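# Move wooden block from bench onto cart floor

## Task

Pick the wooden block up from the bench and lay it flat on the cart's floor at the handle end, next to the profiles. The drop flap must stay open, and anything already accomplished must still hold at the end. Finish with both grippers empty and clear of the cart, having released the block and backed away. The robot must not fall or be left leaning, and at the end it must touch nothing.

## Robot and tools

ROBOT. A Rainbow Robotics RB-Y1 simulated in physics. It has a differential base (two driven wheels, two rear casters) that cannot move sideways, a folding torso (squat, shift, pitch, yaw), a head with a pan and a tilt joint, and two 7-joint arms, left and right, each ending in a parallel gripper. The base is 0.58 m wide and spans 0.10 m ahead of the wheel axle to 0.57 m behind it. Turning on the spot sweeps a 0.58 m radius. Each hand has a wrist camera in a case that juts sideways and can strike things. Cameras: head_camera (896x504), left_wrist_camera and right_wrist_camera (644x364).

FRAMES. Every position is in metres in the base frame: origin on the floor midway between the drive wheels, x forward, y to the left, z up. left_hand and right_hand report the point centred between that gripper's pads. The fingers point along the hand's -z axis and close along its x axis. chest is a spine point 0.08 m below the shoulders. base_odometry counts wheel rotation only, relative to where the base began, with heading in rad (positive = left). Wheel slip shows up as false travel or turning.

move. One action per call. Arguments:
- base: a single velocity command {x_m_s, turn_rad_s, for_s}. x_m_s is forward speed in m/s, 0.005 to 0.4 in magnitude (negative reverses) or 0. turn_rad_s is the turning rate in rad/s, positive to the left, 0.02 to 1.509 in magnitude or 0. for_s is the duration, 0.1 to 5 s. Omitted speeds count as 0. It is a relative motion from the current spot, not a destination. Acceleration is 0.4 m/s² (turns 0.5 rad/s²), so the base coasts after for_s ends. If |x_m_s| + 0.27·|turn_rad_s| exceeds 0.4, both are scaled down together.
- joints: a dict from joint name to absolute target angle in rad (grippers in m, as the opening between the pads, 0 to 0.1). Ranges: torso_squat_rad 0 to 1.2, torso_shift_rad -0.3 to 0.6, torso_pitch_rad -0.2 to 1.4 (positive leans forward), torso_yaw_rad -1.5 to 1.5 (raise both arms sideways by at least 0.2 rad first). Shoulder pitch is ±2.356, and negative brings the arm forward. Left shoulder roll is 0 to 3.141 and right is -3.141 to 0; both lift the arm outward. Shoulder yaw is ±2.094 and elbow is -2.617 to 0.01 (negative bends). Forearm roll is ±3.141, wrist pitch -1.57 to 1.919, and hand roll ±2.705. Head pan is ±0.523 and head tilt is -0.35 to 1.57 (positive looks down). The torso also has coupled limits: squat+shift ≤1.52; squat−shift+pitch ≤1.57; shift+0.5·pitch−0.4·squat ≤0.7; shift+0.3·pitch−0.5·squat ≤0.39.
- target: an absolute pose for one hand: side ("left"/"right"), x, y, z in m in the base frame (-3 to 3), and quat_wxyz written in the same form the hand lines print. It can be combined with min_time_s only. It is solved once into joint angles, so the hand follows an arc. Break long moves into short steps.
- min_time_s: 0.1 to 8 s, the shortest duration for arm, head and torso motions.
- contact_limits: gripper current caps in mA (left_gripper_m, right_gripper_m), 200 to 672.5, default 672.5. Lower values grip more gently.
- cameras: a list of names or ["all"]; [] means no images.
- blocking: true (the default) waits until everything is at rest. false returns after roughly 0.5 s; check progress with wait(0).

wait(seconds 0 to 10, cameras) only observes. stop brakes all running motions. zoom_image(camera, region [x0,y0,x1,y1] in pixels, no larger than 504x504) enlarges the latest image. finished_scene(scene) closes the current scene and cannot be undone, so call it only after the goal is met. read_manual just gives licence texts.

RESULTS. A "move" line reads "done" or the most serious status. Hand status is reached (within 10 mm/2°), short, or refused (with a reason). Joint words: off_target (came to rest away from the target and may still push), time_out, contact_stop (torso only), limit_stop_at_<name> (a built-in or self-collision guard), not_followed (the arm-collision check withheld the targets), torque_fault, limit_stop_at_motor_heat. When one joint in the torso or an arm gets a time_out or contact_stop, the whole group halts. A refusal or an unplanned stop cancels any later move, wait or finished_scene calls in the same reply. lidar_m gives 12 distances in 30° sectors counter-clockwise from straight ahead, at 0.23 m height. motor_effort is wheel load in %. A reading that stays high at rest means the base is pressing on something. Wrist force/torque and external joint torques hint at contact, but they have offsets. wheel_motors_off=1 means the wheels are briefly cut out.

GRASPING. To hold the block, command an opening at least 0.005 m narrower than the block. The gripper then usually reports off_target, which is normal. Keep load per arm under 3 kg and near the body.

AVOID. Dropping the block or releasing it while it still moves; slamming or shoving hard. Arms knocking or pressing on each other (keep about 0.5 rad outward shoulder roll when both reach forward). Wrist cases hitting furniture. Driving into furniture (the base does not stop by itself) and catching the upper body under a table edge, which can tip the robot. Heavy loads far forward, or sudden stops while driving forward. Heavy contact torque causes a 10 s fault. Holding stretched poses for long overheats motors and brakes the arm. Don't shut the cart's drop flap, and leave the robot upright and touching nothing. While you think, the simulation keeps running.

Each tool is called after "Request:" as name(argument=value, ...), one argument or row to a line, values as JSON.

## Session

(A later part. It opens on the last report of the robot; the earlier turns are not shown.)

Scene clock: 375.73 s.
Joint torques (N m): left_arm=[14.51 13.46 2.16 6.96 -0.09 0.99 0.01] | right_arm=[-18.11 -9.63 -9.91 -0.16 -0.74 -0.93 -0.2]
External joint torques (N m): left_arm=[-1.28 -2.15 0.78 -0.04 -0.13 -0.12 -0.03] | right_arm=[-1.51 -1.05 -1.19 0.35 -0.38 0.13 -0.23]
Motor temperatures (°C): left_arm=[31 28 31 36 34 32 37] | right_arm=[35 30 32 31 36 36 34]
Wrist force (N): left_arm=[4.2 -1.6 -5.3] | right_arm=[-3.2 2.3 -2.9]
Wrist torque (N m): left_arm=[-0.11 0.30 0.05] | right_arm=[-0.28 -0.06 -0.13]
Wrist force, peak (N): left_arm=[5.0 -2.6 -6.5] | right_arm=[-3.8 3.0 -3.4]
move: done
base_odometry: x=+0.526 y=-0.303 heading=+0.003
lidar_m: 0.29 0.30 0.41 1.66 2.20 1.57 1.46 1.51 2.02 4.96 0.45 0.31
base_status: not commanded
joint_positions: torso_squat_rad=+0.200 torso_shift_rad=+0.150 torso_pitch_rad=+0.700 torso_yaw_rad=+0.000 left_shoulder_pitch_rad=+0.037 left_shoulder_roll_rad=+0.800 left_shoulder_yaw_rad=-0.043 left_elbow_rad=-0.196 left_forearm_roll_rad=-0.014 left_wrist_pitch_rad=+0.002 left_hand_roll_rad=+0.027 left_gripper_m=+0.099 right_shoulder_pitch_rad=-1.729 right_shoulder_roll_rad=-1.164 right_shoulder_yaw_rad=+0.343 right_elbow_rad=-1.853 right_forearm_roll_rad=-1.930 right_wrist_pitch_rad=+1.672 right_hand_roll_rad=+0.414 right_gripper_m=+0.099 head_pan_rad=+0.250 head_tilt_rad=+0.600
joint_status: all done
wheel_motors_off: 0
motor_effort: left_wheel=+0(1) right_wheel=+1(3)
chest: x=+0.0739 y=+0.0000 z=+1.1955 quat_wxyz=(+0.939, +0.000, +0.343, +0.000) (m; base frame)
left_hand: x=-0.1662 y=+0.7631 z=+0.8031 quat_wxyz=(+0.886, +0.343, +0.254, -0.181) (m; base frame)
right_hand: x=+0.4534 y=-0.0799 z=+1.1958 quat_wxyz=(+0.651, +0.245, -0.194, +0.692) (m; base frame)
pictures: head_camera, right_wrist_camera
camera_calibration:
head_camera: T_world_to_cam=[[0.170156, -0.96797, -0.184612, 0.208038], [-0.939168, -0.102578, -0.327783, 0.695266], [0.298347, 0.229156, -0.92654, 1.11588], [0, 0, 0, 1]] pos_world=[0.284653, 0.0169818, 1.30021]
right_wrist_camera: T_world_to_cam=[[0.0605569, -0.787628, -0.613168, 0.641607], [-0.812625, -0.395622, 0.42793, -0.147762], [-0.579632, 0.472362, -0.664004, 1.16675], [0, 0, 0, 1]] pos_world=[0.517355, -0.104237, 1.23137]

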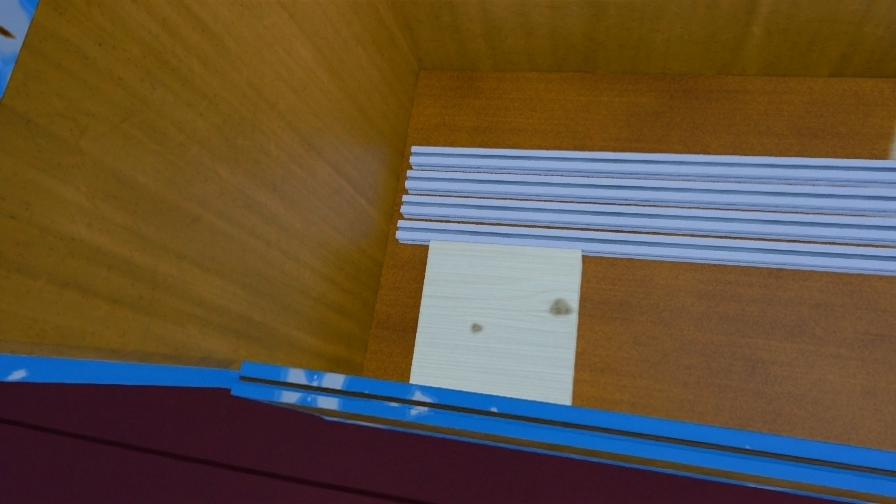

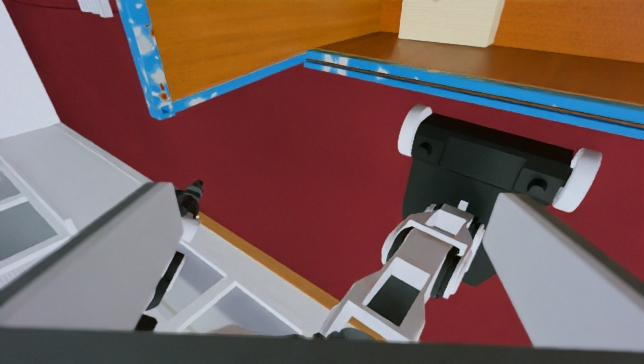

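Request:
move(
  base={"x_m_s":-0.15,"for_s":3},
  cameras=["head_camera"],
)

Request:
move(
  joints={"torso_squat_rad":0.2,"torso_shift_rad":0.0,"torso_pitch_rad":0.2,"head_pan_rad":0.1,"head_tilt_rad":0.75},
  min_time_s=2,
  cameras=["head_camera"],
)

Scene clock: 382.97 s.
Joint torques (N m): left_arm=[14.59 13.05 2.13 7.07 -0.01 0.99 -0.02] | right_arm=[-17.87 -9.52 -9.77 -0.36 -0.71 -0.82 -0.24]
External joint torques (N m): left_arm=[-1.19 -2.57 0.74 0.06 -0.05 -0.12 -0.06] | right_arm=[-1.26 -0.93 -1.04 0.14 -0.34 0.25 -0.27]
Motor temperatures (°C): left_arm=[31 28 31 36 34 32 37] | right_arm=[35 30 32 31 36 36 34]
Wrist force (N): left_arm=[4.5 -2.0 -5.9] | right_arm=[-3.4 2.3 -3.2]
Wrist torque (N m): left_arm=[-0.07 0.39 0.04] | right_arm=[-0.26 -0.09 -0.12]
Wrist force, peak (N): left_arm=[4.9 -3.1 -6.6] | right_arm=[-3.9 3.1 -3.2]
move: done
base_odometry: x=+0.076 y=-0.304 heading=+0.001
lidar_m: 0.75 0.77 1.82 4.62 1.53 1.09 1.00 1.03 1.39 3.53 1.10 0.78
base_status: done (sent for 3 of 3 s)
joint_positions: torso_squat_rad=+0.200 torso_shift_rad=+0.150 torso_pitch_rad=+0.700 torso_yaw_rad=+0.000 left_shoulder_pitch_rad=+0.037 left_shoulder_roll_rad=+0.800 left_shoulder_yaw_rad=-0.043 left_elbow_rad=-0.196 left_forearm_roll_rad=-0.014 left_wrist_pitch_rad=+0.002 left_hand_roll_rad=+0.027 left_gripper_m=+0.099 right_shoulder_pitch_rad=-1.729 right_shoulder_roll_rad=-1.164 right_shoulder_yaw_rad=+0.343 right_elbow_rad=-1.853 right_forearm_roll_rad=-1.930 right_wrist_pitch_rad=+1.672 right_hand_roll_rad=+0.414 right_gripper_m=+0.099 head_pan_rad=+0.250 head_tilt_rad=+0.600
joint_status: not commanded
wheel_motors_off: 0
motor_effort: left_wheel=-19(31) right_wheel=+18(35)
chest: x=+0.0739 y=+0.0000 z=+1.1955 quat_wxyz=(+0.939, +0.000, +0.343, +0.000) (m; base frame)
left_hand: x=-0.1662 y=+0.7631 z=+0.8031 quat_wxyz=(+0.886, +0.343, +0.254, -0.181) (m; base frame)
right_hand: x=+0.4534 y=-0.0799 z=+1.1959 quat_wxyz=(+0.651, +0.244, -0.194, +0.692) (m; base frame)
pictures: head_camera
camera_calibration:
head_camera: T_world_to_cam=[[0.170175, -0.967972, -0.184582, 0.208015], [-0.939128, -0.102578, -0.327897, 0.695371], [0.298461, 0.229146, -0.926506, 1.11587], [0, 0, 0, 1]] pos_world=[0.284599, 0.0169846, 1.30027]

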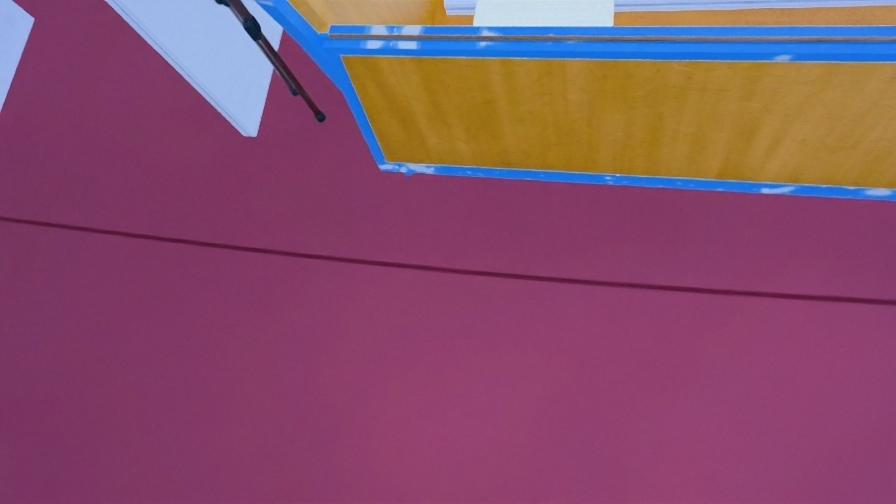

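Scene clock: 385.47 s.
Joint torques (N m): left_arm=[3.38 17.65 2.84 2.21 -0.04 0.01 0.13] | right_arm=[-15.85 -6.63 -7.97 2.95 0.25 -1.24 -0.22]
External joint torques (N m): left_arm=[-0.43 -2.66 1.04 0.01 -0.11 -0.19 0.11] | right_arm=[-1.29 -1.14 -1.13 0.08 -0.29 0.04 -0.24]
Motor temperatures (°C): left_arm=[31 28 31 36 34 32 37] | right_arm=[35 30 32 31 36 36 34]
Wrist force (N): left_arm=[1.3 -3.5 -6.2] | right_arm=[-2.8 4.8 -2.9]
Wrist torque (N m): left_arm=[0.06 0.21 0.04] | right_arm=[-0.40 -0.03 -0.13]
Wrist force, peak (N): left_arm=[4.7 -2.3 -6.5] | right_arm=[-2.7 5.7 -2.7]
move: done
base_odometry: x=+0.076 y=-0.304 heading=+0.001
lidar_m: 0.74 0.77 1.83 4.60 1.53 1.10 1.01 1.03 1.39 3.53 1.11 0.79
base_status: not commanded
joint_positions: torso_squat_rad=+0.200 torso_shift_rad=+0.000 torso_pitch_rad=+0.200 torso_yaw_rad=+0.000 left_shoulder_pitch_rad=+0.037 left_shoulder_roll_rad=+0.800 left_shoulder_yaw_rad=-0.043 left_elbow_rad=-0.196 left_forearm_roll_rad=-0.014 left_wrist_pitch_rad=+0.002 left_hand_roll_rad=+0.027 left_gripper_m=+0.099 right_shoulder_pitch_rad=-1.729 right_shoulder_roll_rad=-1.164 right_shoulder_yaw_rad=+0.343 right_elbow_rad=-1.853 right_forearm_roll_rad=-1.930 right_wrist_pitch_rad=+1.672 right_hand_roll_rad=+0.414 right_gripper_m=+0.099 head_pan_rad=+0.100 head_tilt_rad=+0.750
joint_status: all done
wheel_motors_off: 0
motor_effort: left_wheel=-17(20) right_wheel=+20(22)
chest: x=-0.1666 y=+0.0001 z=+1.2698 quat_wxyz=(+0.995, +0.000, +0.100, +0.000) (m; base frame)
left_hand: x=-0.1891 y=+0.7631 z=+0.8104 quat_wxyz=(+0.921, +0.378, +0.027, -0.090) (m; base frame)
right_hand: x=+0.1663 y=-0.0799 z=+1.4522 quat_wxyz=(+0.582, +0.066, -0.349, +0.731) (m; base frame)
pictures: head_camera
camera_calibration:
head_camera: T_world_to_cam=[[0.0888022, -0.994789, -0.0500872, 0.0816463], [-0.778148, -0.0378972, -0.626936, 0.885997], [0.621771, 0.0946486, -0.777459, 1.14685], [0, 0, 0, 1]] pos_world=[-0.0308923, 0.00624986, 1.45118]

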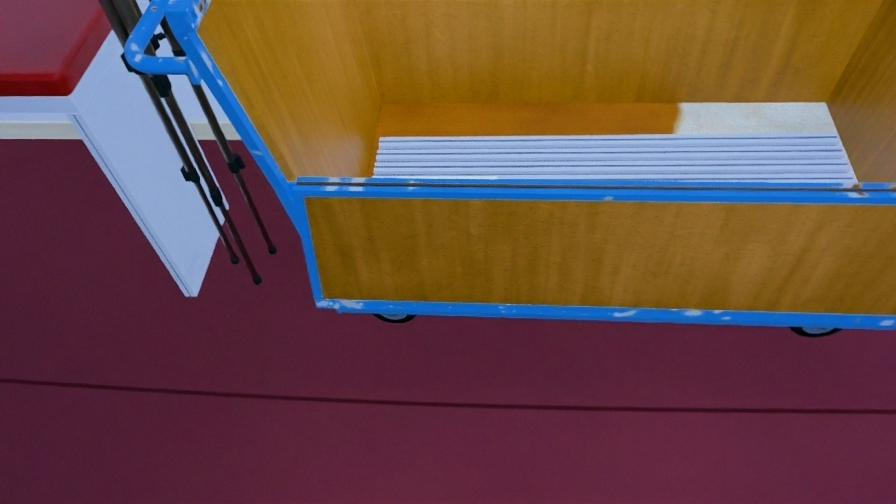

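Request:
finished_scene(
  scene=2,
)

The scene is finished: the task was done.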